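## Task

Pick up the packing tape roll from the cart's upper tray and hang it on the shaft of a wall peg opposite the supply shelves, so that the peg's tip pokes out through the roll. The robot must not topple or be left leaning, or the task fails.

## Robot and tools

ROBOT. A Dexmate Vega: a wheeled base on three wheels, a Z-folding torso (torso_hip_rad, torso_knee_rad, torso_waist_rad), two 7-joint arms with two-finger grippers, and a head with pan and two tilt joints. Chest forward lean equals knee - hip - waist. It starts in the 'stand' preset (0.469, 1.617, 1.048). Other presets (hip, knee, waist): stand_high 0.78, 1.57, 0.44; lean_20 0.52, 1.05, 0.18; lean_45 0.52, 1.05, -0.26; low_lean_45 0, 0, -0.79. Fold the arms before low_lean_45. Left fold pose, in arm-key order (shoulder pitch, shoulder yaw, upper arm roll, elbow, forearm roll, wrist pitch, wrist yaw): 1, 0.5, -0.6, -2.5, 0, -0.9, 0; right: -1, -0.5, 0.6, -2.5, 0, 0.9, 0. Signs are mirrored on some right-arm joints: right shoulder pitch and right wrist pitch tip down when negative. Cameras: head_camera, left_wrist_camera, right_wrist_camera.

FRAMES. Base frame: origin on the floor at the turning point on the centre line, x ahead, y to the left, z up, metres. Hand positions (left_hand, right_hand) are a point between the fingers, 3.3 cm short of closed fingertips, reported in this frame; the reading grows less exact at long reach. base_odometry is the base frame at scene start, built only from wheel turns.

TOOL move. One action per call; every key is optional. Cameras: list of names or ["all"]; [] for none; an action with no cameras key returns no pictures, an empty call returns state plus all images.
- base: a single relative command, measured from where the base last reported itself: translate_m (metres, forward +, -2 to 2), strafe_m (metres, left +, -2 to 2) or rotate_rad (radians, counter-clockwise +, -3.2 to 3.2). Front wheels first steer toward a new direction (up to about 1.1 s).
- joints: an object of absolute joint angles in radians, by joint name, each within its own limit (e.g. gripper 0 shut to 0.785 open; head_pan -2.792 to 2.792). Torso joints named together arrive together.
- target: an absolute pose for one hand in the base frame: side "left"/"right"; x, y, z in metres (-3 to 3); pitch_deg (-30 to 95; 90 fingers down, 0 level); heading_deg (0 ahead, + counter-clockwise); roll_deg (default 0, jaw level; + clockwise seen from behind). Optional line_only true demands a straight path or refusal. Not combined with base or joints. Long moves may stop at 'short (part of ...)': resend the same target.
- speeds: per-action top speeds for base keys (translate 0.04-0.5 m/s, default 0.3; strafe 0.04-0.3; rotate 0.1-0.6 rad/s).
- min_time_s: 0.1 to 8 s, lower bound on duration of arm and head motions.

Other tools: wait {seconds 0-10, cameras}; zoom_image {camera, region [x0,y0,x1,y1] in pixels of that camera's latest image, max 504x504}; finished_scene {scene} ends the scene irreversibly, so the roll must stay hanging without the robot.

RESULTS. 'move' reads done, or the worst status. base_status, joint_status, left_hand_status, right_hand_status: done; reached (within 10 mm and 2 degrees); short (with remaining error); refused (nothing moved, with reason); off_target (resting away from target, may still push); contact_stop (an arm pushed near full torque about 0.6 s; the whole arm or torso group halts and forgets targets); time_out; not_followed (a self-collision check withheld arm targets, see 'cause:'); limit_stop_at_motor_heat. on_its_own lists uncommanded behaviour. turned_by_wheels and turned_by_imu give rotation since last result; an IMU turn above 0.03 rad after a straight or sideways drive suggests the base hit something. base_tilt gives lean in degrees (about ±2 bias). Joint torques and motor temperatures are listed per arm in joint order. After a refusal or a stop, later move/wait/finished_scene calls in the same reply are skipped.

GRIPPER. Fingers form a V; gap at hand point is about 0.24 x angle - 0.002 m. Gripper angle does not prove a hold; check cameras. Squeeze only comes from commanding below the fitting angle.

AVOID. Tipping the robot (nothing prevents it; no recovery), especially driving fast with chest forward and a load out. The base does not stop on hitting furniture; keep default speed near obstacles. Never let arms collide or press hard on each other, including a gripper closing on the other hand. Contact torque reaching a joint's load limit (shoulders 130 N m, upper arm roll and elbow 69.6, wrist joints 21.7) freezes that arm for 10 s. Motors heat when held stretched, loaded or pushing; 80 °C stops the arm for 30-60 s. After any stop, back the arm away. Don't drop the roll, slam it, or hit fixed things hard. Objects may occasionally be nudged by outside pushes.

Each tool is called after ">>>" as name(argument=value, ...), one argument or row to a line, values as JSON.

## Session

>>> move(
  cameras=["head_camera"],
)

>>> move(
  joints={"head_pan_rad": -1.4},
  cameras=["head_camera"],
)

>>> move(
  joints={"head_pan_rad": -2.7},
  cameras=["head_camera"],
)

>>> move(
  joints={"head_pan_rad": 1.6},
  cameras=["head_camera"],
)

Scene clock: 0.00 s.
Joint torques (N m): no reading
Motor temperatures (°C): left_arm=[33 32 33 31 36 34 38] | right_arm=[32 30 37 33 36 32 37]
base_odometry: x=+0.000 y=+0.000 heading=+0.000
turned_by_wheels: +0.000
turned_by_imu: +0.000
base_tilt: forward=-0.7 right=-0.8
base_status: not commanded
joint_positions: torso_hip_rad=+0.469 torso_knee_rad=+1.617 torso_waist_rad=+1.048 left_shoulder_pitch_rad=+2.204 left_shoulder_yaw_rad=+0.007 left_upper_arm_roll_rad=-0.002 left_elbow_rad=-1.113 left_forearm_roll_rad=+0.001 left_wrist_pitch_rad=-0.497 left_wrist_yaw_rad=-0.002 left_gripper_rad=+0.005 right_shoulder_pitch_rad=-2.185 right_shoulder_yaw_rad=-0.018 right_upper_arm_roll_rad=-0.016 right_elbow_rad=-1.094 right_forearm_roll_rad=+0.005 right_wrist_pitch_rad=+0.495 right_wrist_yaw_rad=+0.018 right_gripper_rad=+0.005 head_pan_rad=+0.000 head_tilt_rad=+0.000 head_camera_tilt_rad=+0.000
joint_status: not commanded
chest: x=-0.0112 y=+0.0000 z=+1.4155 quat_wxyz=(+0.999, +0.000, +0.050, +0.000) (m; base frame)
left_hand: x=+0.1783 y=+0.2331 z=+0.6285 quat_wxyz=(+0.424, +0.004, +0.905, +0.002) pitch_deg=+39.8 heading_deg=+0.0 roll_deg=+0.5 back=up (m; base frame)
right_hand: x=+0.1827 y=-0.2218 z=+0.6249 quat_wxyz=(+0.423, -0.013, +0.906, +0.012) pitch_deg=+39.9 heading_deg=+2.4 roll_deg=+0.8 back=up (m; base frame)
pictures: head_camera

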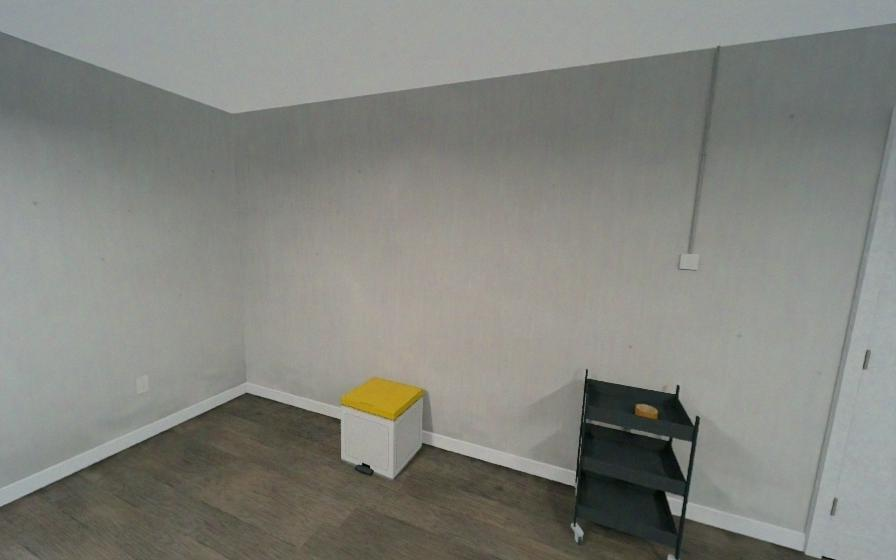

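Scene clock: 1.60 s.
Joint torques (N m): left_arm=[8.28 0.71 1.89 -2.75 0.34 -3.02 0.2] | right_arm=[-6.95 1.97 -0.7 -2.26 -0.09 2.07 -0.2]
move: done
base_odometry: x=+0.000 y=+0.000 heading=+0.000
turned_by_wheels: +0.000
turned_by_imu: +0.000
base_tilt: forward=-0.7 right=-0.8
base_status: not commanded
joint_positions: torso_hip_rad=+0.469 torso_knee_rad=+1.617 torso_waist_rad=+1.048 left_shoulder_pitch_rad=+2.204 left_shoulder_yaw_rad=+0.007 left_upper_arm_roll_rad=-0.002 left_elbow_rad=-1.113 left_forearm_roll_rad=+0.001 left_wrist_pitch_rad=-0.497 left_wrist_yaw_rad=-0.002 left_gripper_rad=+0.005 right_shoulder_pitch_rad=-2.185 right_shoulder_yaw_rad=-0.018 right_upper_arm_roll_rad=-0.016 right_elbow_rad=-1.094 right_forearm_roll_rad=+0.005 right_wrist_pitch_rad=+0.495 right_wrist_yaw_rad=+0.018 right_gripper_rad=+0.005 head_pan_rad=-1.399 head_tilt_rad=+0.000 head_camera_tilt_rad=+0.000
joint_status: all done
chest: x=-0.0112 y=+0.0000 z=+1.4155 quat_wxyz=(+0.999, +0.000, +0.050, +0.000) (m; base frame)
left_hand: x=+0.1783 y=+0.2331 z=+0.6285 quat_wxyz=(+0.424, +0.004, +0.905, +0.002) pitch_deg=+39.8 heading_deg=+0.0 roll_deg=+0.5 back=up (m; base frame)
right_hand: x=+0.1827 y=-0.2218 z=+0.6249 quat_wxyz=(+0.423, -0.013, +0.906, +0.012) pitch_deg=+39.9 heading_deg=+2.4 roll_deg=+0.8 back=up (m; base frame)
pictures: head_camera
camera_calibration:
head_camera: T_world_to_cam=[[-0.980344, -0.148437, 0.129973, -0.245616], [-0.135791, 0.029717, -0.990292, 1.49473], [0.143134, -0.988475, -0.0492894, 0.0476577], [0, 0, 0, 1]] pos_world=[-0.0446371, -0.033769, 1.51449]

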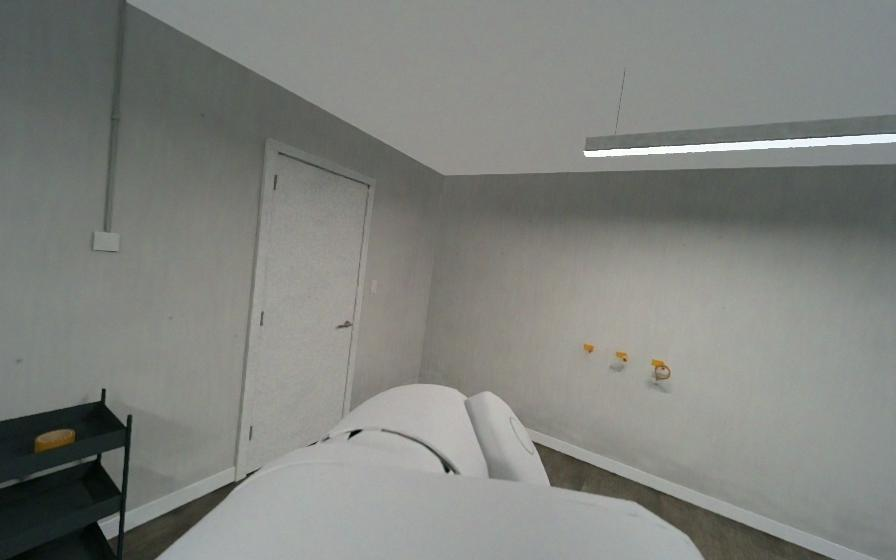

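Scene clock: 3.13 s.
Joint torques (N m): left_arm=[7.56 1.95 2.01 -2.75 0.22 -2.94 0.38] | right_arm=[-7.4 2.01 0.01 -2.1 -0.08 1.86 -0.22]
move: done
base_odometry: x=+0.000 y=+0.000 heading=+0.000
turned_by_wheels: +0.000
turned_by_imu: +0.000
base_tilt: forward=-0.6 right=-0.8
base_status: not commanded
joint_positions: torso_hip_rad=+0.469 torso_knee_rad=+1.617 torso_waist_rad=+1.048 left_shoulder_pitch_rad=+2.204 left_shoulder_yaw_rad=+0.007 left_upper_arm_roll_rad=-0.002 left_elbow_rad=-1.113 left_forearm_roll_rad=+0.001 left_wrist_pitch_rad=-0.497 left_wrist_yaw_rad=-0.002 left_gripper_rad=+0.005 right_shoulder_pitch_rad=-2.185 right_shoulder_yaw_rad=-0.018 right_upper_arm_roll_rad=-0.016 right_elbow_rad=-1.094 right_forearm_roll_rad=+0.005 right_wrist_pitch_rad=+0.495 right_wrist_yaw_rad=+0.018 right_gripper_rad=+0.005 head_pan_rad=-2.699 head_tilt_rad=+0.000 head_camera_tilt_rad=+0.000
joint_status: all done
chest: x=-0.0112 y=+0.0000 z=+1.4155 quat_wxyz=(+0.999, +0.000, +0.050, +0.000) (m; base frame)
left_hand: x=+0.1783 y=+0.2331 z=+0.6285 quat_wxyz=(+0.424, +0.004, +0.905, +0.002) pitch_deg=+39.8 heading_deg=+0.0 roll_deg=+0.5 back=up (m; base frame)
right_hand: x=+0.1827 y=-0.2218 z=+0.6249 quat_wxyz=(+0.423, -0.013, +0.906, +0.012) pitch_deg=+39.9 heading_deg=+2.4 roll_deg=+0.8 back=up (m; base frame)
pictures: head_camera
camera_calibration:
head_camera: T_world_to_cam=[[-0.402223, 0.912708, 0.0719742, -0.1143], [-0.0809138, 0.0428685, -0.995799, 1.50723], [-0.911959, -0.406357, 0.056608, -0.191902], [0, 0, 0, 1]] pos_world=[-0.0990254, -0.0382708, 1.51999]

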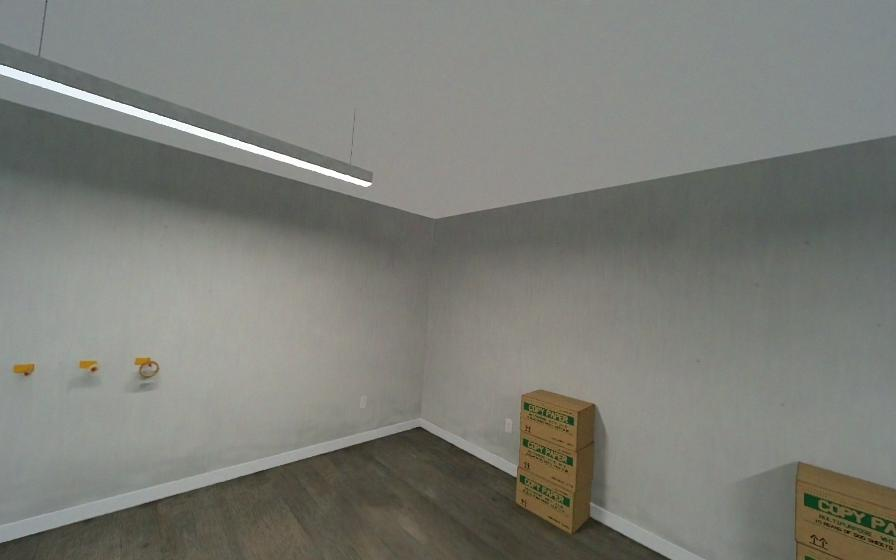

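Scene clock: 6.67 s.
Joint torques (N m): left_arm=[7.38 -0.44 -0.45 -2.99 -1.17 -2.13 0.13] | right_arm=[-7.51 1.13 -0.27 -2.46 0.03 1.83 -0.23]
move: done
base_odometry: x=+0.000 y=+0.000 heading=+0.000
turned_by_wheels: +0.000
turned_by_imu: +0.000
base_tilt: forward=-0.5 right=-0.8
base_status: not commanded
joint_positions: torso_hip_rad=+0.469 torso_knee_rad=+1.617 torso_waist_rad=+1.048 left_shoulder_pitch_rad=+2.204 left_shoulder_yaw_rad=+0.007 left_upper_arm_roll_rad=-0.002 left_elbow_rad=-1.113 left_forearm_roll_rad=+0.001 left_wrist_pitch_rad=-0.497 left_wrist_yaw_rad=-0.002 left_gripper_rad=+0.005 right_shoulder_pitch_rad=-2.185 right_shoulder_yaw_rad=-0.018 right_upper_arm_roll_rad=-0.016 right_elbow_rad=-1.094 right_forearm_roll_rad=+0.005 right_wrist_pitch_rad=+0.495 right_wrist_yaw_rad=+0.018 right_gripper_rad=+0.005 head_pan_rad=+1.599 head_tilt_rad=+0.000 head_camera_tilt_rad=+0.000
joint_status: all done
chest: x=-0.0112 y=+0.0000 z=+1.4155 quat_wxyz=(+0.999, +0.000, +0.050, +0.000) (m; base frame)
left_hand: x=+0.1783 y=+0.2331 z=+0.6285 quat_wxyz=(+0.424, +0.004, +0.905, +0.002) pitch_deg=+39.8 heading_deg=+0.0 roll_deg=+0.5 back=up (m; base frame)
right_hand: x=+0.1827 y=-0.2218 z=+0.6249 quat_wxyz=(+0.423, -0.013, +0.906, +0.012) pitch_deg=+39.9 heading_deg=+2.4 roll_deg=+0.8 back=up (m; base frame)
pictures: head_camera
camera_calibration:
head_camera: T_world_to_cam=[[0.997641, 0.00611882, -0.0683672, 0.203331], [-0.0681172, -0.0344967, -0.997081, 1.51014], [-0.0084594, 0.999386, -0.0339985, 0.0131723], [0, 0, 0, 1]] pos_world=[-0.0998736, 0.0376863, 1.52008]

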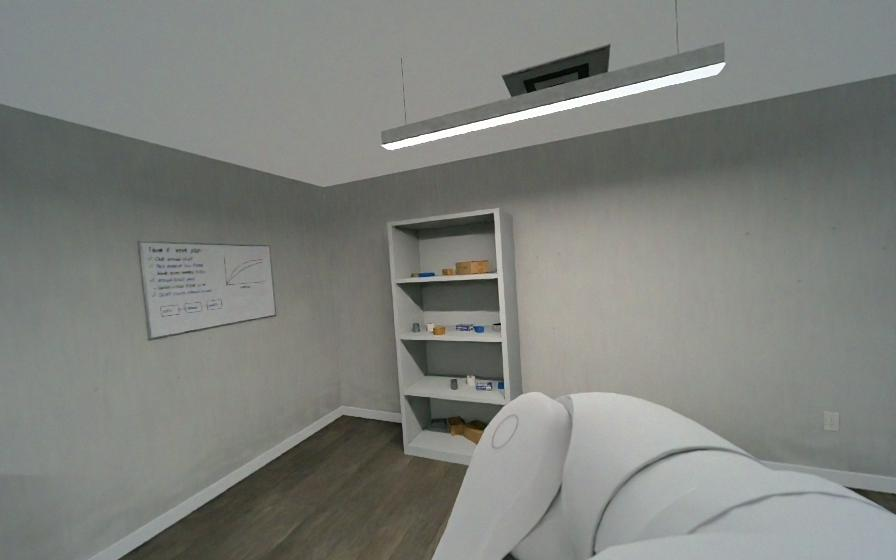

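>>> move(
  base={"rotate_rad": -0.38},
  joints={"head_pan_rad": 0, "head_camera_tilt_rad": 0.4},
)

>>> move(
  base={"strafe_m": -0.54},
)

>>> move(
  base={"translate_m": 0.65},
  cameras=["head_camera"],
)

Scene clock: 18.33 s.
Joint torques (N m): left_arm=[9.22 -1.8 0.67 -1.53 -0.04 -1.85 0.14] | right_arm=[-6.78 0.62 -0.65 -2.28 -0.11 2.02 0.01]
move: done
base_odometry: x=+0.001 y=+0.000 heading=-0.380
turned_by_wheels: -0.380
turned_by_imu: -0.379
base_tilt: forward=-0.5 right=-0.9
base_status: done
joint_positions: torso_hip_rad=+0.469 torso_knee_rad=+1.617 torso_waist_rad=+1.048 left_shoulder_pitch_rad=+2.204 left_shoulder_yaw_rad=+0.007 left_upper_arm_roll_rad=-0.002 left_elbow_rad=-1.113 left_forearm_roll_rad=+0.001 left_wrist_pitch_rad=-0.497 left_wrist_yaw_rad=-0.002 left_gripper_rad=+0.005 right_shoulder_pitch_rad=-2.185 right_shoulder_yaw_rad=-0.018 right_upper_arm_roll_rad=-0.016 right_elbow_rad=-1.094 right_forearm_roll_rad=+0.005 right_wrist_pitch_rad=+0.495 right_wrist_yaw_rad=+0.018 right_gripper_rad=+0.005 head_pan_rad=+0.001 head_tilt_rad=+0.000 head_camera_tilt_rad=+0.399
joint_status: all done
chest: x=-0.0112 y=+0.0000 z=+1.4155 quat_wxyz=(+0.999, +0.000, +0.050, +0.000) (m; base frame)
left_hand: x=+0.1783 y=+0.2331 z=+0.6285 quat_wxyz=(+0.424, +0.004, +0.905, +0.002) pitch_deg=+39.8 heading_deg=+0.0 roll_deg=+0.5 back=up (m; base frame)
right_hand: x=+0.1827 y=-0.2218 z=+0.6249 quat_wxyz=(+0.423, -0.013, +0.906, +0.012) pitch_deg=+39.9 heading_deg=+2.4 roll_deg=+0.8 back=up (m; base frame)
pictures: none

Scene clock: 22.53 s.
Joint torques (N m): left_arm=[6.42 0.44 -0.27 -1.65 1.07 -2.06 0.58] | right_arm=[-7.1 1.5 -0.37 -1.51 -0.02 2.85 -0.14]
move: done
base_odometry: x=-0.202 y=-0.499 heading=-0.389
turned_by_wheels: -0.009
turned_by_imu: -0.006
base_tilt: forward=-0.7 right=-0.8
base_status: done
joint_positions: torso_hip_rad=+0.469 torso_knee_rad=+1.617 torso_waist_rad=+1.048 left_shoulder_pitch_rad=+2.204 left_shoulder_yaw_rad=+0.007 left_upper_arm_roll_rad=-0.002 left_elbow_rad=-1.113 left_forearm_roll_rad=+0.001 left_wrist_pitch_rad=-0.497 left_wrist_yaw_rad=-0.002 left_gripper_rad=+0.005 right_shoulder_pitch_rad=-2.185 right_shoulder_yaw_rad=-0.018 right_upper_arm_roll_rad=-0.016 right_elbow_rad=-1.094 right_forearm_roll_rad=+0.005 right_wrist_pitch_rad=+0.495 right_wrist_yaw_rad=+0.018 right_gripper_rad=+0.005 head_pan_rad=+0.001 head_tilt_rad=+0.000 head_camera_tilt_rad=+0.399
joint_status: not commanded
chest: x=-0.0112 y=+0.0000 z=+1.4155 quat_wxyz=(+0.999, +0.000, +0.050, +0.000) (m; base frame)
left_hand: x=+0.1783 y=+0.2331 z=+0.6285 quat_wxyz=(+0.424, +0.004, +0.905, +0.002) pitch_deg=+39.8 heading_deg=+0.0 roll_deg=+0.5 back=up (m; base frame)
right_hand: x=+0.1827 y=-0.2218 z=+0.6249 quat_wxyz=(+0.423, -0.013, +0.906, +0.012) pitch_deg=+39.9 heading_deg=+2.4 roll_deg=+0.8 back=up (m; base frame)
pictures: none

Scene clock: 26.83 s.
Joint torques (N m): left_arm=[5.59 2.61 1.67 -3.64 -0.01 -1.49 0.19] | right_arm=[-7.26 2.39 -0.23 -2.67 -0.11 1.67 0.06]
move: done
base_odometry: x=+0.399 y=-0.745 heading=-0.387
turned_by_wheels: +0.002
turned_by_imu: +0.001
base_tilt: forward=-0.4 right=-0.8
base_status: done
joint_positions: torso_hip_rad=+0.469 torso_knee_rad=+1.617 torso_waist_rad=+1.048 left_shoulder_pitch_rad=+2.204 left_shoulder_yaw_rad=+0.007 left_upper_arm_roll_rad=-0.002 left_elbow_rad=-1.113 left_forearm_roll_rad=+0.001 left_wrist_pitch_rad=-0.497 left_wrist_yaw_rad=-0.002 left_gripper_rad=+0.005 right_shoulder_pitch_rad=-2.185 right_shoulder_yaw_rad=-0.018 right_upper_arm_roll_rad=-0.016 right_elbow_rad=-1.094 right_forearm_roll_rad=+0.005 right_wrist_pitch_rad=+0.495 right_wrist_yaw_rad=+0.018 right_gripper_rad=+0.005 head_pan_rad=+0.001 head_tilt_rad=+0.000 head_camera_tilt_rad=+0.399
joint_status: not commanded
chest: x=-0.0111 y=+0.0000 z=+1.4155 quat_wxyz=(+0.999, +0.000, +0.050, +0.000) (m; base frame)
left_hand: x=+0.1783 y=+0.2331 z=+0.6285 quat_wxyz=(+0.424, +0.004, +0.906, +0.002) pitch_deg=+39.8 heading_deg=+0.0 roll_deg=+0.5 back=up (m; base frame)
right_hand: x=+0.1827 y=-0.2218 z=+0.6249 quat_wxyz=(+0.423, -0.013, +0.906, +0.012) pitch_deg=+39.9 heading_deg=+2.4 roll_deg=+0.8 back=up (m; base frame)
pictures: head_camera
camera_calibration:
head_camera: T_world_to_cam=[[-0.00403871, -0.999257, 0.0383237, -0.0332316], [-0.509486, -0.0309208, -0.859923, 1.27225], [0.86047, -0.0229984, -0.508982, 0.785337], [0, 0, 0, 1]] pos_world=[-0.0276998, 0.0241935, 1.49503]

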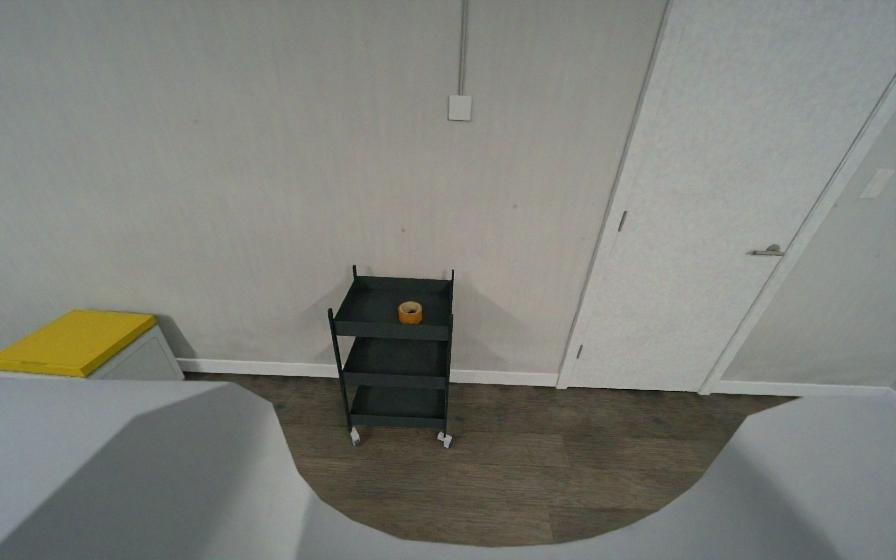

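>>> move(
  target={"side":"left","x":0.45,"y":0.2,"z":1.15,"pitch_deg":60,"heading_deg":0,"roll_deg":90},
)

>>> move(
  joints={"torso_hip_rad":0.35,"torso_knee_rad":1.6,"torso_waist_rad":0.85,"head_camera_tilt_rad":0.75,"left_gripper_rad":0.2},
  base={"translate_m": 0.42},
)

>>> move(
  target={"side":"left","x":0.60,"y":0.145,"z":0.84,"pitch_deg":90,"heading_deg":0,"roll_deg":90},
  cameras=["head_camera","left_wrist_camera"],
)

>>> zoom_image(
  camera="left_wrist_camera",
  region=[200, 140, 400, 340],
)

Scene clock: 50.33 s.
Joint torques (N m): left_arm=[-17.72 0.69 -3.97 1.44 0.63 -0.54 0.1] | right_arm=[-5.97 1.35 0.18 -1.93 -0.11 2.69 -0.1]
move: done
base_odometry: x=+0.399 y=-0.745 heading=-0.387
turned_by_wheels: +0.000
turned_by_imu: -0.001
base_tilt: forward=-0.5 right=-0.8
base_status: not commanded
joint_positions: torso_hip_rad=+0.469 torso_knee_rad=+1.617 torso_waist_rad=+1.048 left_shoulder_pitch_rad=-0.662 left_shoulder_yaw_rad=+1.145 left_upper_arm_roll_rad=+2.001 left_elbow_rad=-2.642 left_forearm_roll_rad=-1.014 left_wrist_pitch_rad=+1.363 left_wrist_yaw_rad=-0.208 left_gripper_rad=+0.005 right_shoulder_pitch_rad=-2.185 right_shoulder_yaw_rad=-0.018 right_upper_arm_roll_rad=-0.016 right_elbow_rad=-1.094 right_forearm_roll_rad=+0.005 right_wrist_pitch_rad=+0.495 right_wrist_yaw_rad=+0.018 right_gripper_rad=+0.005 head_pan_rad=+0.001 head_tilt_rad=+0.000 head_camera_tilt_rad=+0.399
joint_status: not commanded
chest: x=-0.0111 y=+0.0000 z=+1.4155 quat_wxyz=(+0.999, +0.000, +0.050, +0.000) (m; base frame)
left_hand: x=+0.4509 y=+0.1984 z=+1.1497 quat_wxyz=(+0.184, +0.683, +0.682, +0.182) pitch_deg=+60.0 heading_deg=-0.4 roll_deg=+89.7 (m; base frame)
left_hand_status: reached (checked arc [a long move; over the whole arc the hand travels 1.30 m to end 0.59 m from its start, up to 0.40 m off the straight line; left_shoulder_pitch_rad turns most, 2.87 rad; on the way or at its end the hand turns up to 91 deg from its attitude at the start], planned for 9.3 s): 2 mm and 0.2 deg off.
right_hand: x=+0.1827 y=-0.2218 z=+0.6249 quat_wxyz=(+0.423, -0.013, +0.906, +0.012) pitch_deg=+39.9 heading_deg=+2.4 roll_deg=+0.8 back=up (m; base frame)
pictures: none

Scene clock: 53.57 s.
Joint torques (N m): left_arm=[-16.51 -1.01 -5.07 -1.88 0.56 0.19 0.1] | right_arm=[-13.77 1.28 -0.98 -0.77 0.05 1.4 -0.01]
move: done
base_odometry: x=+0.788 y=-0.904 heading=-0.386
turned_by_wheels: +0.001
turned_by_imu: +0.000
base_tilt: forward=-0.5 right=-0.8
base_status: done
joint_positions: torso_hip_rad=+0.350 torso_knee_rad=+1.600 torso_waist_rad=+0.850 left_shoulder_pitch_rad=-0.666 left_shoulder_yaw_rad=+1.147 left_upper_arm_roll_rad=+2.004 left_elbow_rad=-2.644 left_forearm_roll_rad=-1.015 left_wrist_pitch_rad=+1.366 left_wrist_yaw_rad=-0.208 left_gripper_rad=+0.200 right_shoulder_pitch_rad=-2.185 right_shoulder_yaw_rad=-0.018 right_upper_arm_roll_rad=-0.016 right_elbow_rad=-1.094 right_forearm_roll_rad=+0.005 right_wrist_pitch_rad=+0.495 right_wrist_yaw_rad=+0.018 right_gripper_rad=+0.005 head_pan_rad=+0.000 head_tilt_rad=+0.000 head_camera_tilt_rad=+0.749
joint_status: all done
chest: x=+0.1923 y=+0.0000 z=+1.3661 quat_wxyz=(+0.980, +0.000, +0.199, +0.000) (m; base frame)
left_hand: x=+0.5543 y=+0.1999 z=+0.9762 quat_wxyz=(+0.079, +0.703, +0.703, +0.079) pitch_deg=+77.2 heading_deg=-0.1 roll_deg=+89.9 (m; base frame)
right_hand: x=+0.1437 y=-0.2218 z=+0.5536 quat_wxyz=(+0.283, -0.011, +0.959, +0.013) pitch_deg=+57.1 heading_deg=+3.4 roll_deg=+2.1 back=up (m; base frame)
pictures: none

Scene clock: 57.30 s.
Joint torques (N m): left_arm=[-17.23 0.15 -7.63 1.51 0.96 -0.75 -0.49] | right_arm=[-13.24 1.62 -0.07 -1.4 -0.24 1.46 0.01]
move: done
base_odometry: x=+0.788 y=-0.904 heading=-0.386
turned_by_wheels: +0.000
turned_by_imu: +0.000
base_tilt: forward=-0.6 right=-0.8
base_status: not commanded
joint_positions: torso_hip_rad=+0.350 torso_knee_rad=+1.600 torso_waist_rad=+0.850 left_shoulder_pitch_rad=-0.410 left_shoulder_yaw_rad=+0.701 left_upper_arm_roll_rad=+2.077 left_elbow_rad=-1.990 left_forearm_roll_rad=-0.864 left_wrist_pitch_rad=+1.061 left_wrist_yaw_rad=-0.440 left_gripper_rad=+0.200 right_shoulder_pitch_rad=-2.185 right_shoulder_yaw_rad=-0.018 right_upper_arm_roll_rad=-0.016 right_elbow_rad=-1.094 right_forearm_roll_rad=+0.005 right_wrist_pitch_rad=+0.495 right_wrist_yaw_rad=+0.018 right_gripper_rad=+0.005 head_pan_rad=+0.000 head_tilt_rad=+0.000 head_camera_tilt_rad=+0.749
joint_status: not commanded
chest: x=+0.1923 y=+0.0000 z=+1.3661 quat_wxyz=(+0.980, +0.000, +0.199, +0.000) (m; base frame)
left_hand: x=+0.5998 y=+0.1453 z=+0.8409 quat_wxyz=(+0.000, +0.707, +0.707, +0.000) pitch_deg=+89.9 heading_deg=-90.0 roll_deg=+0.0 (m; base frame)
left_hand_status: reached (straight line, planned for 2.4 s): 1 mm and 0.1 deg off.
right_hand: x=+0.1437 y=-0.2218 z=+0.5536 quat_wxyz=(+0.283, -0.011, +0.959, +0.013) pitch_deg=+57.1 heading_deg=+3.4 roll_deg=+2.1 back=up (m; base frame)
pictures: head_camera, left_wrist_camera
camera_calibration:
head_camera: T_world_to_cam=[[0.0199984, -0.999249, 0.0331765, -0.0271642], [-0.925994, -0.0310248, -0.376262, 0.719898], [0.377009, -0.0231965, -0.925919, 1.25021], [0, 0, 0, 1]] pos_world=[0.195825, 0.0241914, 1.42936]
left_wrist_camera: T_world_to_cam=[[-0.998126, -0.0402864, 0.0460495, 0.558892], [-0.0360511, 0.995346, 0.0893696, -0.139258], [-0.0494356, 0.087542, -0.994933, 0.994793], [0, 0, 0, 1]] pos_world=[0.602003, 0.0740394, 0.976462]

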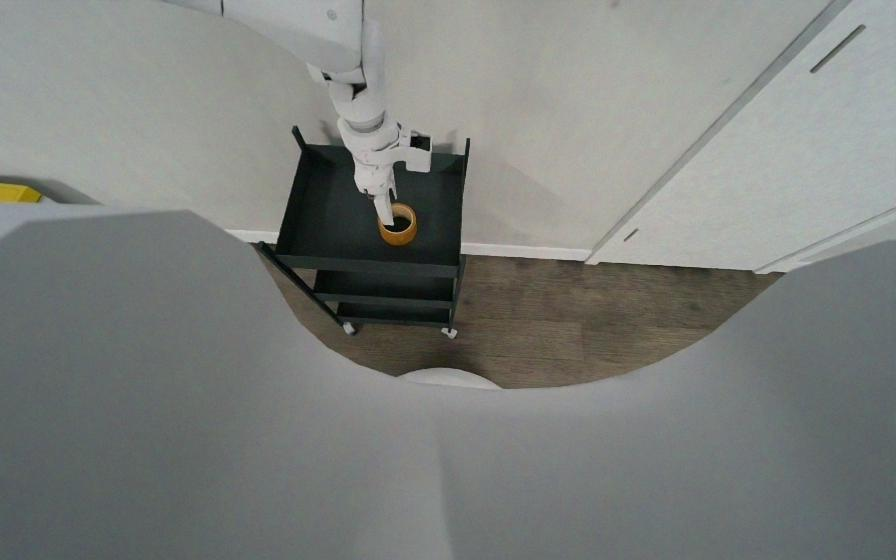

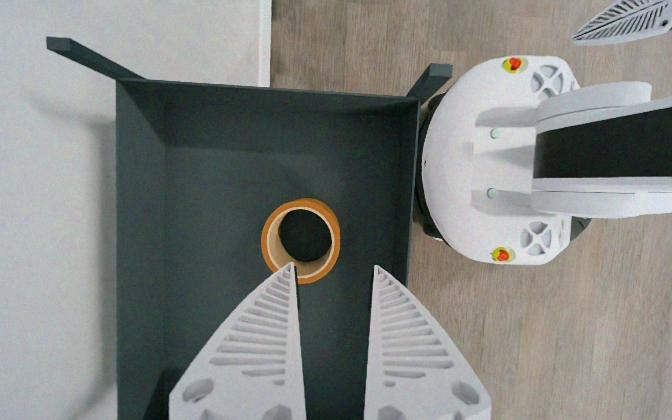

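Scaled by 2.520 from the camera's 672x420 image, which has a finer 960x600 frame.

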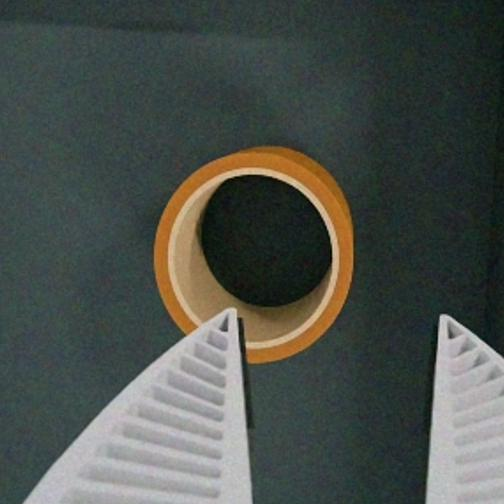

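>>> move(
  target={"side":"left","x":0.596,"y":0.154,"z":0.755,"pitch_deg":90,"heading_deg":0,"roll_deg":90,"line_only":true},
  cameras=["left_wrist_camera"],
)

>>> zoom_image(
  camera="left_wrist_camera",
  region=[200, 160, 450, 400],
)

Scene clock: 67.17 s.
Joint torques (N m): left_arm=[-16.53 -0.49 -6.11 -1.85 1.59 -0.05 0.36] | right_arm=[-14.16 1.91 -0.11 -0.13 0 1.21 -0.06]
move: done
base_odometry: x=+0.788 y=-0.904 heading=-0.386
turned_by_wheels: +0.000
turned_by_imu: +0.000
base_tilt: forward=-0.6 right=-0.9
base_status: not commanded
joint_positions: torso_hip_rad=+0.350 torso_knee_rad=+1.600 torso_waist_rad=+0.850 left_shoulder_pitch_rad=-0.242 left_shoulder_yaw_rad=+0.642 left_upper_arm_roll_rad=+2.119 left_elbow_rad=-1.810 left_forearm_roll_rad=-0.783 left_wrist_pitch_rad=+0.938 left_wrist_yaw_rad=-0.386 left_gripper_rad=+0.200 right_shoulder_pitch_rad=-2.185 right_shoulder_yaw_rad=-0.018 right_upper_arm_roll_rad=-0.016 right_elbow_rad=-1.094 right_forearm_roll_rad=+0.005 right_wrist_pitch_rad=+0.495 right_wrist_yaw_rad=+0.018 right_gripper_rad=+0.005 head_pan_rad=+0.000 head_tilt_rad=+0.000 head_camera_tilt_rad=+0.749
joint_status: not commanded
chest: x=+0.1923 y=+0.0000 z=+1.3661 quat_wxyz=(+0.980, +0.000, +0.199, +0.000) (m; base frame)
left_hand: x=+0.5962 y=+0.1537 z=+0.7569 quat_wxyz=(+0.000, +0.707, +0.707, +0.000) pitch_deg=+90.0 heading_deg=-90.0 roll_deg=+0.0 (m; base frame)
left_hand_status: reached (straight line, planned for 0.9 s): 2 mm and 0.0 deg off.
right_hand: x=+0.1437 y=-0.2218 z=+0.5536 quat_wxyz=(+0.283, -0.011, +0.959, +0.013) pitch_deg=+57.1 heading_deg=+3.4 roll_deg=+2.1 back=up (m; base frame)
pictures: left_wrist_camera
camera_calibration:
left_wrist_camera: T_world_to_cam=[[-0.998065, -0.0402908, 0.0473539, 0.558498], [-0.0359439, 0.995355, 0.0893132, -0.140357], [-0.0507324, 0.0874383, -0.994877, 0.911141], [0, 0, 0, 1]] pos_world=[0.598597, 0.0825389, 0.892562]

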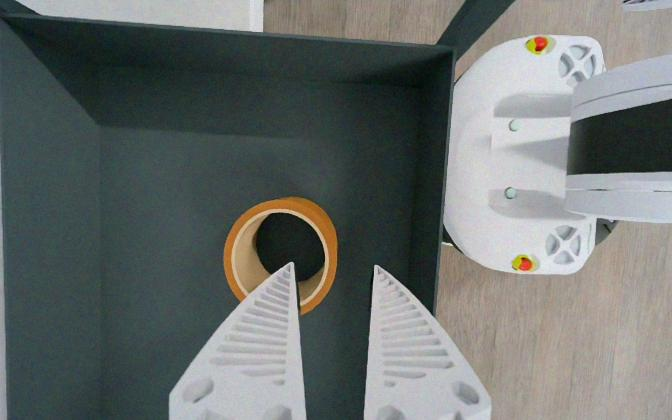

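Scaled by 2.016 from the camera's 672x420 image, which has a finer 960x600 frame.

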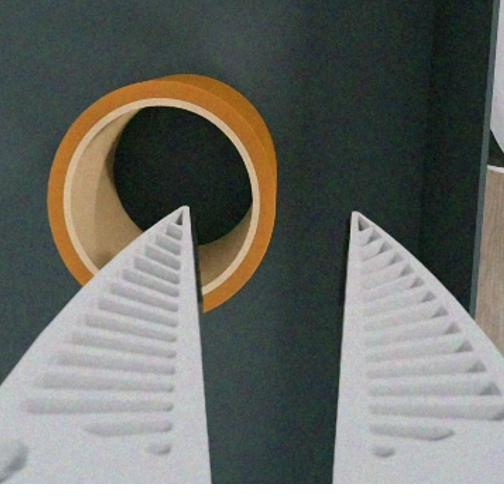

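>>> move(
  target={"side":"left","x":0.596,"y":0.151,"z":0.688,"pitch_deg":90,"heading_deg":0,"roll_deg":90,"line_only":true},
  cameras=["left_wrist_camera"],
)

>>> move(
  joints={"left_gripper_rad":0.0},
)

>>> move(
  target={"side":"left","x":0.596,"y":0.152,"z":0.78,"pitch_deg":90,"heading_deg":0,"roll_deg":90,"line_only":true},
  cameras=["head_camera","left_wrist_camera"],
)

Scene clock: 77.20 s.
Joint torques (N m): left_arm=[-3.64 -2.23 -0.23 2.93 1.36 0.39 1.72] | right_arm=[-14.43 0.73 0.05 -0.42 -0.02 1.41 0.02]
move: done
base_odometry: x=+0.788 y=-0.904 heading=-0.386
turned_by_wheels: +0.000
turned_by_imu: +0.000
base_tilt: forward=-0.6 right=-0.9
base_status: not commanded
joint_positions: torso_hip_rad=+0.350 torso_knee_rad=+1.600 torso_waist_rad=+0.850 left_shoulder_pitch_rad=-0.094 left_shoulder_yaw_rad=+0.544 left_upper_arm_roll_rad=+2.126 left_elbow_rad=-1.587 left_forearm_roll_rad=-0.729 left_wrist_pitch_rad=+0.827 left_wrist_yaw_rad=-0.373 left_gripper_rad=+0.200 right_shoulder_pitch_rad=-2.185 right_shoulder_yaw_rad=-0.018 right_upper_arm_roll_rad=-0.016 right_elbow_rad=-1.094 right_forearm_roll_rad=+0.005 right_wrist_pitch_rad=+0.495 right_wrist_yaw_rad=+0.018 right_gripper_rad=+0.005 head_pan_rad=+0.000 head_tilt_rad=+0.000 head_camera_tilt_rad=+0.749
joint_status: not commanded
chest: x=+0.1919 y=+0.0000 z=+1.3662 quat_wxyz=(+0.980, +0.000, +0.199, +0.000) (m; base frame)
left_hand: x=+0.5962 y=+0.1508 z=+0.6898 quat_wxyz=(+0.000, +0.707, +0.707, +0.000) pitch_deg=+90.0 heading_deg=-90.0 roll_deg=+0.0 (m; base frame)
left_hand_status: reached (straight line, planned for 1.0 s): 2 mm and 0.0 deg off.
right_hand: x=+0.1437 y=-0.2218 z=+0.5537 quat_wxyz=(+0.283, -0.011, +0.959, +0.013) pitch_deg=+57.0 heading_deg=+3.4 roll_deg=+2.1 back=up (m; base frame)
pictures: left_wrist_camera
camera_calibration:
left_wrist_camera: T_world_to_cam=[[-0.998096, -0.0402258, 0.0467669, 0.561959], [-0.0359416, 0.995375, 0.0890928, -0.131301], [-0.0501344, 0.0872423, -0.994925, 0.84433], [0, 0, 0, 1]] pos_world=[0.5985, 0.079638, 0.825462]

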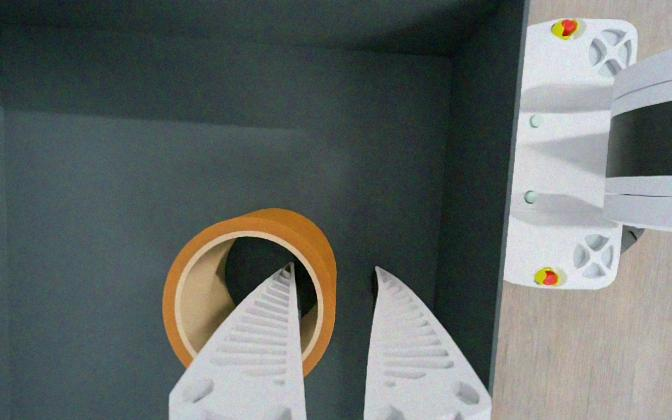

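Scene clock: 78.23 s.
Joint torques (N m): left_arm=[-8.61 0.67 -0.63 4.49 2.09 1.55 2.1] | right_arm=[-14.58 2.46 -0.44 -0.94 0.03 1.78 0.15]
move: done
base_odometry: x=+0.788 y=-0.904 heading=-0.386
turned_by_wheels: +0.000
turned_by_imu: +0.000
base_tilt: forward=-0.7 right=-0.9
base_status: not commanded
joint_positions: torso_hip_rad=+0.350 torso_knee_rad=+1.600 torso_waist_rad=+0.850 left_shoulder_pitch_rad=-0.092 left_shoulder_yaw_rad=+0.542 left_upper_arm_roll_rad=+2.126 left_elbow_rad=-1.584 left_forearm_roll_rad=-0.729 left_wrist_pitch_rad=+0.824 left_wrist_yaw_rad=-0.373 left_gripper_rad=+0.000 right_shoulder_pitch_rad=-2.185 right_shoulder_yaw_rad=-0.018 right_upper_arm_roll_rad=-0.016 right_elbow_rad=-1.094 right_forearm_roll_rad=+0.005 right_wrist_pitch_rad=+0.495 right_wrist_yaw_rad=+0.018 right_gripper_rad=+0.005 head_pan_rad=+0.000 head_tilt_rad=+0.000 head_camera_tilt_rad=+0.749
joint_status: all done
chest: x=+0.1916 y=+0.0000 z=+1.3663 quat_wxyz=(+0.980, +0.000, +0.198, +0.000) (m; base frame)
left_hand: x=+0.5959 y=+0.1503 z=+0.6890 quat_wxyz=(+0.001, +0.707, +0.707, +0.000) pitch_deg=+89.9 heading_deg=+90.0 roll_deg=+0.0 (m; base frame)
right_hand: x=+0.1437 y=-0.2218 z=+0.5537 quat_wxyz=(+0.284, -0.011, +0.959, +0.013) pitch_deg=+57.0 heading_deg=+3.4 roll_deg=+2.1 back=up (m; base frame)
pictures: none

Scene clock: 80.73 s.
Joint torques (N m): left_arm=[-23.11 0.09 -12.53 -0.7 0.95 0.02 -0.13] | right_arm=[-14.41 1.39 -0.27 -1 -0.2 1.83 -0.15]
move: done
base_odometry: x=+0.788 y=-0.904 heading=-0.386
turned_by_wheels: +0.000
turned_by_imu: +0.000
base_tilt: forward=-0.5 right=-0.9
base_status: not commanded
joint_positions: torso_hip_rad=+0.350 torso_knee_rad=+1.600 torso_waist_rad=+0.850 left_shoulder_pitch_rad=-0.285 left_shoulder_yaw_rad=+0.661 left_upper_arm_roll_rad=+2.111 left_elbow_rad=-1.864 left_forearm_roll_rad=-0.803 left_wrist_pitch_rad=+0.972 left_wrist_yaw_rad=-0.396 left_gripper_rad=+0.000 right_shoulder_pitch_rad=-2.185 right_shoulder_yaw_rad=-0.018 right_upper_arm_roll_rad=-0.016 right_elbow_rad=-1.094 right_forearm_roll_rad=+0.005 right_wrist_pitch_rad=+0.495 right_wrist_yaw_rad=+0.018 right_gripper_rad=+0.005 head_pan_rad=+0.000 head_tilt_rad=+0.000 head_camera_tilt_rad=+0.749
joint_status: not commanded
chest: x=+0.1920 y=+0.0000 z=+1.3662 quat_wxyz=(+0.980, +0.000, +0.199, +0.000) (m; base frame)
left_hand: x=+0.5961 y=+0.1521 z=+0.7780 quat_wxyz=(+0.000, +0.707, +0.707, +0.000) pitch_deg=+90.0 heading_deg=-90.0 roll_deg=+0.0 (m; base frame)
left_hand_status: reached (straight line, planned for 1.2 s): 2 mm and 0.0 deg off.
right_hand: x=+0.1437 y=-0.2218 z=+0.5536 quat_wxyz=(+0.283, -0.011, +0.959, +0.013) pitch_deg=+57.0 heading_deg=+3.4 roll_deg=+2.1 back=up (m; base frame)
pictures: head_camera, left_wrist_camera
camera_calibration:
head_camera: T_world_to_cam=[[0.0199877, -0.999249, 0.033182, -0.027162], [-0.925875, -0.0310242, -0.376554, 0.719924], [0.377301, -0.023196, -0.9258, 1.25013], [0, 0, 0, 1]] pos_world=[0.195427, 0.0241914, 1.42936]
left_wrist_camera: T_world_to_cam=[[-0.998035, -0.0400748, 0.0481602, 0.556555], [-0.0356359, 0.995328, 0.089735, -0.141123], [-0.0515313, 0.0878425, -0.994801, 0.932653], [0, 0, 0, 1]] pos_world=[0.598493, 0.080841, 0.913663]

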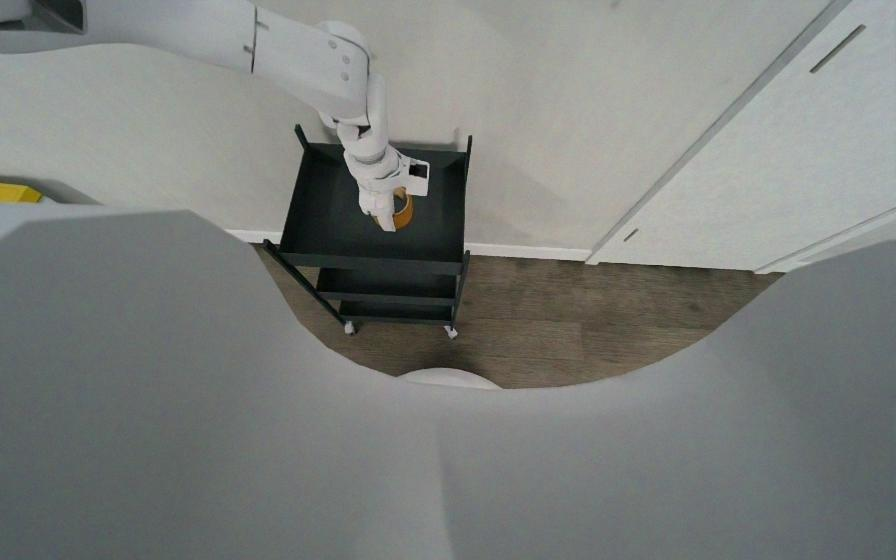

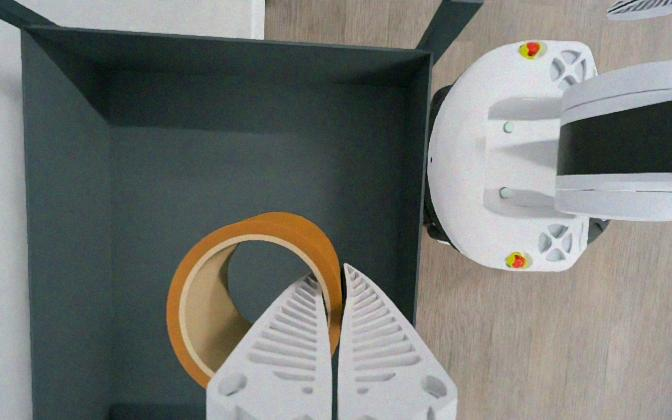

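>>> move(
  target={"side":"left","x":0.55,"y":0.2,"z":1.0,"pitch_deg":75,"heading_deg":0,"roll_deg":90},
)

>>> move(
  base={"translate_m": -0.45},
  joints={"torso_hip_rad":0.469,"torso_knee_rad":1.617,"torso_waist_rad":1.048,"head_camera_tilt_rad":0.3},
)

>>> move(
  target={"side":"left","x":0.5,"y":0.2,"z":0.88,"pitch_deg":0,"heading_deg":0,"roll_deg":90},
  cameras=["left_wrist_camera"],
)

>>> move(
  base={"rotate_rad": -1.587},
)

>>> move(
  base={"translate_m": 1.45},
)

>>> move(
  base={"strafe_m": -0.43},
  cameras=["head_camera","left_wrist_camera"],
)

Scene clock: 102.33 s.
Joint torques (N m): left_arm=[-18.88 1.5 -4.54 -0.25 0.49 0.28 0.94] | right_arm=[-14.16 0.54 -0.53 -0.28 -0.04 1.34 0.16]
move: done
base_odometry: x=+0.788 y=-0.904 heading=-0.386
turned_by_wheels: +0.000
turned_by_imu: -0.001
base_tilt: forward=-0.4 right=-0.8
base_status: not commanded
joint_positions: torso_hip_rad=+0.350 torso_knee_rad=+1.600 torso_waist_rad=+0.850 left_shoulder_pitch_rad=-0.786 left_shoulder_yaw_rad=+1.150 left_upper_arm_roll_rad=+2.049 left_elbow_rad=-2.683 left_forearm_roll_rad=-1.177 left_wrist_pitch_rad=+1.365 left_wrist_yaw_rad=-0.085 left_gripper_rad=+0.000 right_shoulder_pitch_rad=-2.185 right_shoulder_yaw_rad=-0.018 right_upper_arm_roll_rad=-0.016 right_elbow_rad=-1.094 right_forearm_roll_rad=+0.005 right_wrist_pitch_rad=+0.495 right_wrist_yaw_rad=+0.018 right_gripper_rad=+0.005 head_pan_rad=+0.000 head_tilt_rad=+0.000 head_camera_tilt_rad=+0.749
joint_status: not commanded
chest: x=+0.1920 y=+0.0000 z=+1.3662 quat_wxyz=(+0.980, +0.000, +0.199, +0.000) (m; base frame)
left_hand: x=+0.5503 y=+0.1996 z=+0.9990 quat_wxyz=(+0.092, +0.701, +0.701, +0.092) pitch_deg=+75.1 heading_deg=-0.1 roll_deg=+89.9 (m; base frame)
left_hand_status: reached (straight line, planned for 3.2 s): 1 mm and 0.1 deg off.
right_hand: x=+0.1437 y=-0.2218 z=+0.5536 quat_wxyz=(+0.283, -0.011, +0.959, +0.013) pitch_deg=+57.0 heading_deg=+3.4 roll_deg=+2.1 back=up (m; base frame)
pictures: none

Scene clock: 105.63 s.
Joint torques (N m): left_arm=[-16.95 -0.81 -4.34 1.87 1.5 0.37 1.33] | right_arm=[-5.74 1.41 0.03 -1.47 0 1.7 -0.19]
move: done
base_odometry: x=+0.371 y=-0.735 heading=-0.384
turned_by_wheels: +0.002
turned_by_imu: +0.004
base_tilt: forward=-0.5 right=-0.9
base_status: done
joint_positions: torso_hip_rad=+0.469 torso_knee_rad=+1.617 torso_waist_rad=+1.048 left_shoulder_pitch_rad=-0.790 left_shoulder_yaw_rad=+1.151 left_upper_arm_roll_rad=+2.050 left_elbow_rad=-2.686 left_forearm_roll_rad=-1.180 left_wrist_pitch_rad=+1.366 left_wrist_yaw_rad=-0.083 left_gripper_rad=+0.000 right_shoulder_pitch_rad=-2.185 right_shoulder_yaw_rad=-0.018 right_upper_arm_roll_rad=-0.016 right_elbow_rad=-1.094 right_forearm_roll_rad=+0.005 right_wrist_pitch_rad=+0.495 right_wrist_yaw_rad=+0.018 right_gripper_rad=+0.005 head_pan_rad=+0.000 head_tilt_rad=+0.000 head_camera_tilt_rad=+0.301
joint_status: all done
chest: x=-0.0112 y=+0.0000 z=+1.4155 quat_wxyz=(+0.999, +0.000, +0.050, +0.000) (m; base frame)
left_hand: x=+0.4389 y=+0.1999 z=+1.1713 quat_wxyz=(+0.196, +0.679, +0.679, +0.196) pitch_deg=+57.8 heading_deg=+0.0 roll_deg=+90.0 (m; base frame)
right_hand: x=+0.1827 y=-0.2218 z=+0.6249 quat_wxyz=(+0.423, -0.013, +0.906, +0.012) pitch_deg=+39.9 heading_deg=+2.4 roll_deg=+0.8 back=up (m; base frame)
pictures: none

Scene clock: 113.73 s.
Joint torques (N m): left_arm=[-6 -1.74 -8.78 -2.27 1.3 -0.59 2.11] | right_arm=[-6.45 1.01 -0.13 -2.1 0.03 1.66 -0.04]
move: done
base_odometry: x=+0.371 y=-0.735 heading=-0.384
turned_by_wheels: +0.000
turned_by_imu: -0.001
base_tilt: forward=-0.6 right=-0.9
base_status: not commanded
joint_positions: torso_hip_rad=+0.469 torso_knee_rad=+1.617 torso_waist_rad=+1.048 left_shoulder_pitch_rad=+1.266 left_shoulder_yaw_rad=+0.705 left_upper_arm_roll_rad=+1.374 left_elbow_rad=-1.517 left_forearm_roll_rad=+0.212 left_wrist_pitch_rad=+0.791 left_wrist_yaw_rad=+1.084 left_gripper_rad=+0.000 right_shoulder_pitch_rad=-2.185 right_shoulder_yaw_rad=-0.018 right_upper_arm_roll_rad=-0.016 right_elbow_rad=-1.094 right_forearm_roll_rad=+0.005 right_wrist_pitch_rad=+0.495 right_wrist_yaw_rad=+0.018 right_gripper_rad=+0.005 head_pan_rad=+0.000 head_tilt_rad=+0.000 head_camera_tilt_rad=+0.301
joint_status: not commanded
chest: x=-0.0112 y=+0.0000 z=+1.4155 quat_wxyz=(+0.999, +0.000, +0.050, +0.000) (m; base frame)
left_hand: x=+0.5016 y=+0.2000 z=+0.8805 quat_wxyz=(+0.500, +0.500, +0.501, +0.500) pitch_deg=+0.1 heading_deg=+0.0 roll_deg=+89.9 (m; base frame)
left_hand_status: reached (checked arc [no straight line was possible; over the whole arc the hand travels 0.56 m to end 0.30 m from its start, up to 0.22 m off the straight line; left_shoulder_pitch_rad turns most, 2.06 rad; on the way or at its end the hand turns up to 58 deg from its attitude at the start], planned for 6.8 s): 2 mm and 0.1 deg off.
right_hand: x=+0.1827 y=-0.2218 z=+0.6249 quat_wxyz=(+0.423, -0.013, +0.906, +0.012) pitch_deg=+39.9 heading_deg=+2.4 roll_deg=+0.8 back=up (m; base frame)
pictures: left_wrist_camera
camera_calibration:
left_wrist_camera: T_world_to_cam=[[-0.0488708, -0.0409659, -0.997965, 0.904453], [-0.0903011, 0.995248, -0.0364323, -0.062905], [0.994715, 0.0883368, -0.0523378, -0.329255], [0, 0, 0, 1]] pos_world=[0.366035, 0.128743, 0.883088]

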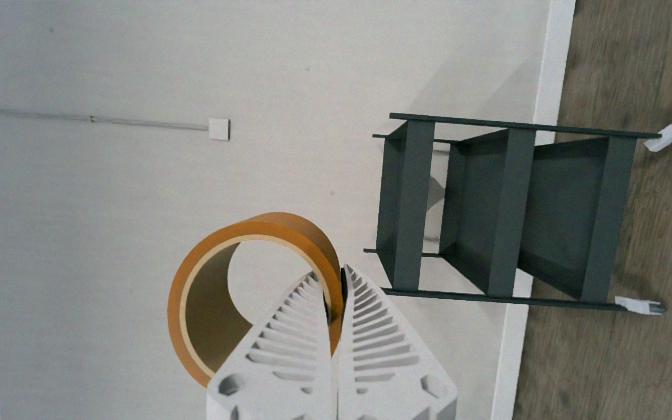

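Scene clock: 117.93 s.
Joint torques (N m): left_arm=[-7.41 1.66 -7.62 -0.74 1.15 -1.32 1.77] | right_arm=[-6.46 1.14 -1.12 -2.01 -0.04 2.44 0]
move: done
base_odometry: x=+0.371 y=-0.734 heading=-1.972
turned_by_wheels: -1.589
turned_by_imu: -1.576
base_tilt: forward=-0.7 right=-0.7
base_status: done
joint_positions: torso_hip_rad=+0.469 torso_knee_rad=+1.617 torso_waist_rad=+1.048 left_shoulder_pitch_rad=+1.270 left_shoulder_yaw_rad=+0.704 left_upper_arm_roll_rad=+1.373 left_elbow_rad=-1.514 left_forearm_roll_rad=+0.215 left_wrist_pitch_rad=+0.789 left_wrist_yaw_rad=+1.087 left_gripper_rad=+0.000 right_shoulder_pitch_rad=-2.185 right_shoulder_yaw_rad=-0.018 right_upper_arm_roll_rad=-0.016 right_elbow_rad=-1.094 right_forearm_roll_rad=+0.005 right_wrist_pitch_rad=+0.495 right_wrist_yaw_rad=+0.018 right_gripper_rad=+0.005 head_pan_rad=+0.000 head_tilt_rad=+0.000 head_camera_tilt_rad=+0.301
joint_status: not commanded
chest: x=-0.0112 y=+0.0000 z=+1.4155 quat_wxyz=(+0.999, +0.000, +0.050, +0.000) (m; base frame)
left_hand: x=+0.4999 y=+0.2000 z=+0.8797 quat_wxyz=(+0.500, +0.500, +0.500, +0.500) pitch_deg=+0.0 heading_deg=+0.0 roll_deg=-90.0 (m; base frame)
right_hand: x=+0.1827 y=-0.2218 z=+0.6249 quat_wxyz=(+0.423, -0.013, +0.906, +0.012) pitch_deg=+39.9 heading_deg=+2.4 roll_deg=+0.8 back=up (m; base frame)
pictures: none

Scene clock: 124.60 s.
Joint torques (N m): left_arm=[-7.88 2.16 -6.08 -2.13 1.86 -1.08 2.12] | right_arm=[-6.65 1.19 -0.23 -1.22 -0.13 1.7 -0.13]
move: done
base_odometry: x=-0.199 y=-2.067 heading=-1.974
turned_by_wheels: -0.002
turned_by_imu: -0.009
base_tilt: forward=-0.4 right=-0.7
base_status: done
joint_positions: torso_hip_rad=+0.469 torso_knee_rad=+1.617 torso_waist_rad=+1.048 left_shoulder_pitch_rad=+1.270 left_shoulder_yaw_rad=+0.704 left_upper_arm_roll_rad=+1.373 left_elbow_rad=-1.514 left_forearm_roll_rad=+0.215 left_wrist_pitch_rad=+0.789 left_wrist_yaw_rad=+1.087 left_gripper_rad=+0.000 right_shoulder_pitch_rad=-2.185 right_shoulder_yaw_rad=-0.018 right_upper_arm_roll_rad=-0.016 right_elbow_rad=-1.094 right_forearm_roll_rad=+0.005 right_wrist_pitch_rad=+0.495 right_wrist_yaw_rad=+0.018 right_gripper_rad=+0.005 head_pan_rad=+0.000 head_tilt_rad=+0.000 head_camera_tilt_rad=+0.301
joint_status: not commanded
chest: x=-0.0111 y=+0.0000 z=+1.4155 quat_wxyz=(+0.999, +0.000, +0.050, +0.000) (m; base frame)
left_hand: x=+0.5000 y=+0.2000 z=+0.8796 quat_wxyz=(+0.500, +0.500, +0.500, +0.500) pitch_deg=+0.1 heading_deg=+0.0 roll_deg=-90.0 (m; base frame)
right_hand: x=+0.1827 y=-0.2218 z=+0.6249 quat_wxyz=(+0.423, -0.013, +0.906, +0.012) pitch_deg=+39.9 heading_deg=+2.4 roll_deg=+0.8 back=up (m; base frame)
pictures: none

Scene clock: 128.53 s.
Joint torques (N m): left_arm=[-8.8 0.38 -8.41 -4.09 0.63 -0.53 1.86] | right_arm=[-5.9 1.56 -0.27 -2.63 -0.11 2.34 -0.09]
move: done
base_odometry: x=-0.594 y=-1.898 heading=-1.977
turned_by_wheels: -0.003
turned_by_imu: -0.007
base_tilt: forward=-0.5 right=-0.7
base_status: done
joint_positions: torso_hip_rad=+0.469 torso_knee_rad=+1.617 torso_waist_rad=+1.048 left_shoulder_pitch_rad=+1.270 left_shoulder_yaw_rad=+0.704 left_upper_arm_roll_rad=+1.373 left_elbow_rad=-1.514 left_forearm_roll_rad=+0.215 left_wrist_pitch_rad=+0.789 left_wrist_yaw_rad=+1.087 left_gripper_rad=+0.000 right_shoulder_pitch_rad=-2.185 right_shoulder_yaw_rad=-0.018 right_upper_arm_roll_rad=-0.016 right_elbow_rad=-1.094 right_forearm_roll_rad=+0.005 right_wrist_pitch_rad=+0.495 right_wrist_yaw_rad=+0.018 right_gripper_rad=+0.005 head_pan_rad=+0.000 head_tilt_rad=+0.000 head_camera_tilt_rad=+0.301
joint_status: not commanded
chest: x=-0.0111 y=+0.0000 z=+1.4155 quat_wxyz=(+0.999, +0.000, +0.050, +0.000) (m; base frame)
left_hand: x=+0.5000 y=+0.2000 z=+0.8796 quat_wxyz=(+0.500, +0.500, +0.500, +0.500) pitch_deg=+0.1 heading_deg=+0.0 roll_deg=-90.0 (m; base frame)
right_hand: x=+0.1827 y=-0.2218 z=+0.6249 quat_wxyz=(+0.423, -0.013, +0.906, +0.012) pitch_deg=+39.9 heading_deg=+2.4 roll_deg=+0.8 back=up (m; base frame)
pictures: head_camera, left_wrist_camera
camera_calibration:
head_camera: T_world_to_cam=[[-0.00792618, -0.999258, 0.0376946, -0.0325928], [-0.422275, -0.0308251, -0.905943, 1.34729], [0.906433, -0.0230982, -0.421718, 0.659465], [0, 0, 0, 1]] pos_world=[-0.0290918, 0.0241941, 1.4999]
left_wrist_camera: T_world_to_cam=[[-0.0481771, -0.0399665, -0.998039, 0.903061], [-0.0895324, 0.99535, -0.0355369, -0.0641745], [0.994818, 0.0876448, -0.0515313, -0.328277], [0, 0, 0, 1]] pos_world=[0.364337, 0.12874, 0.882093]

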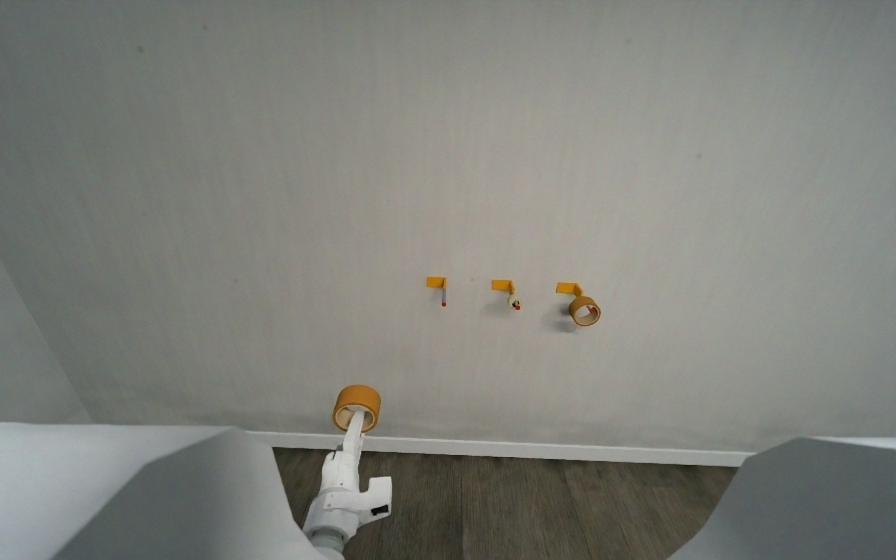

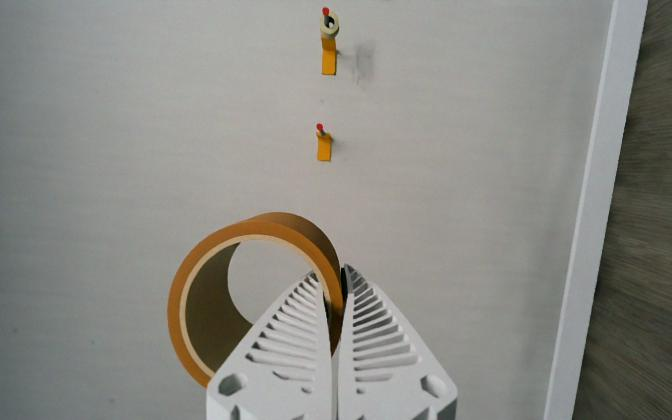

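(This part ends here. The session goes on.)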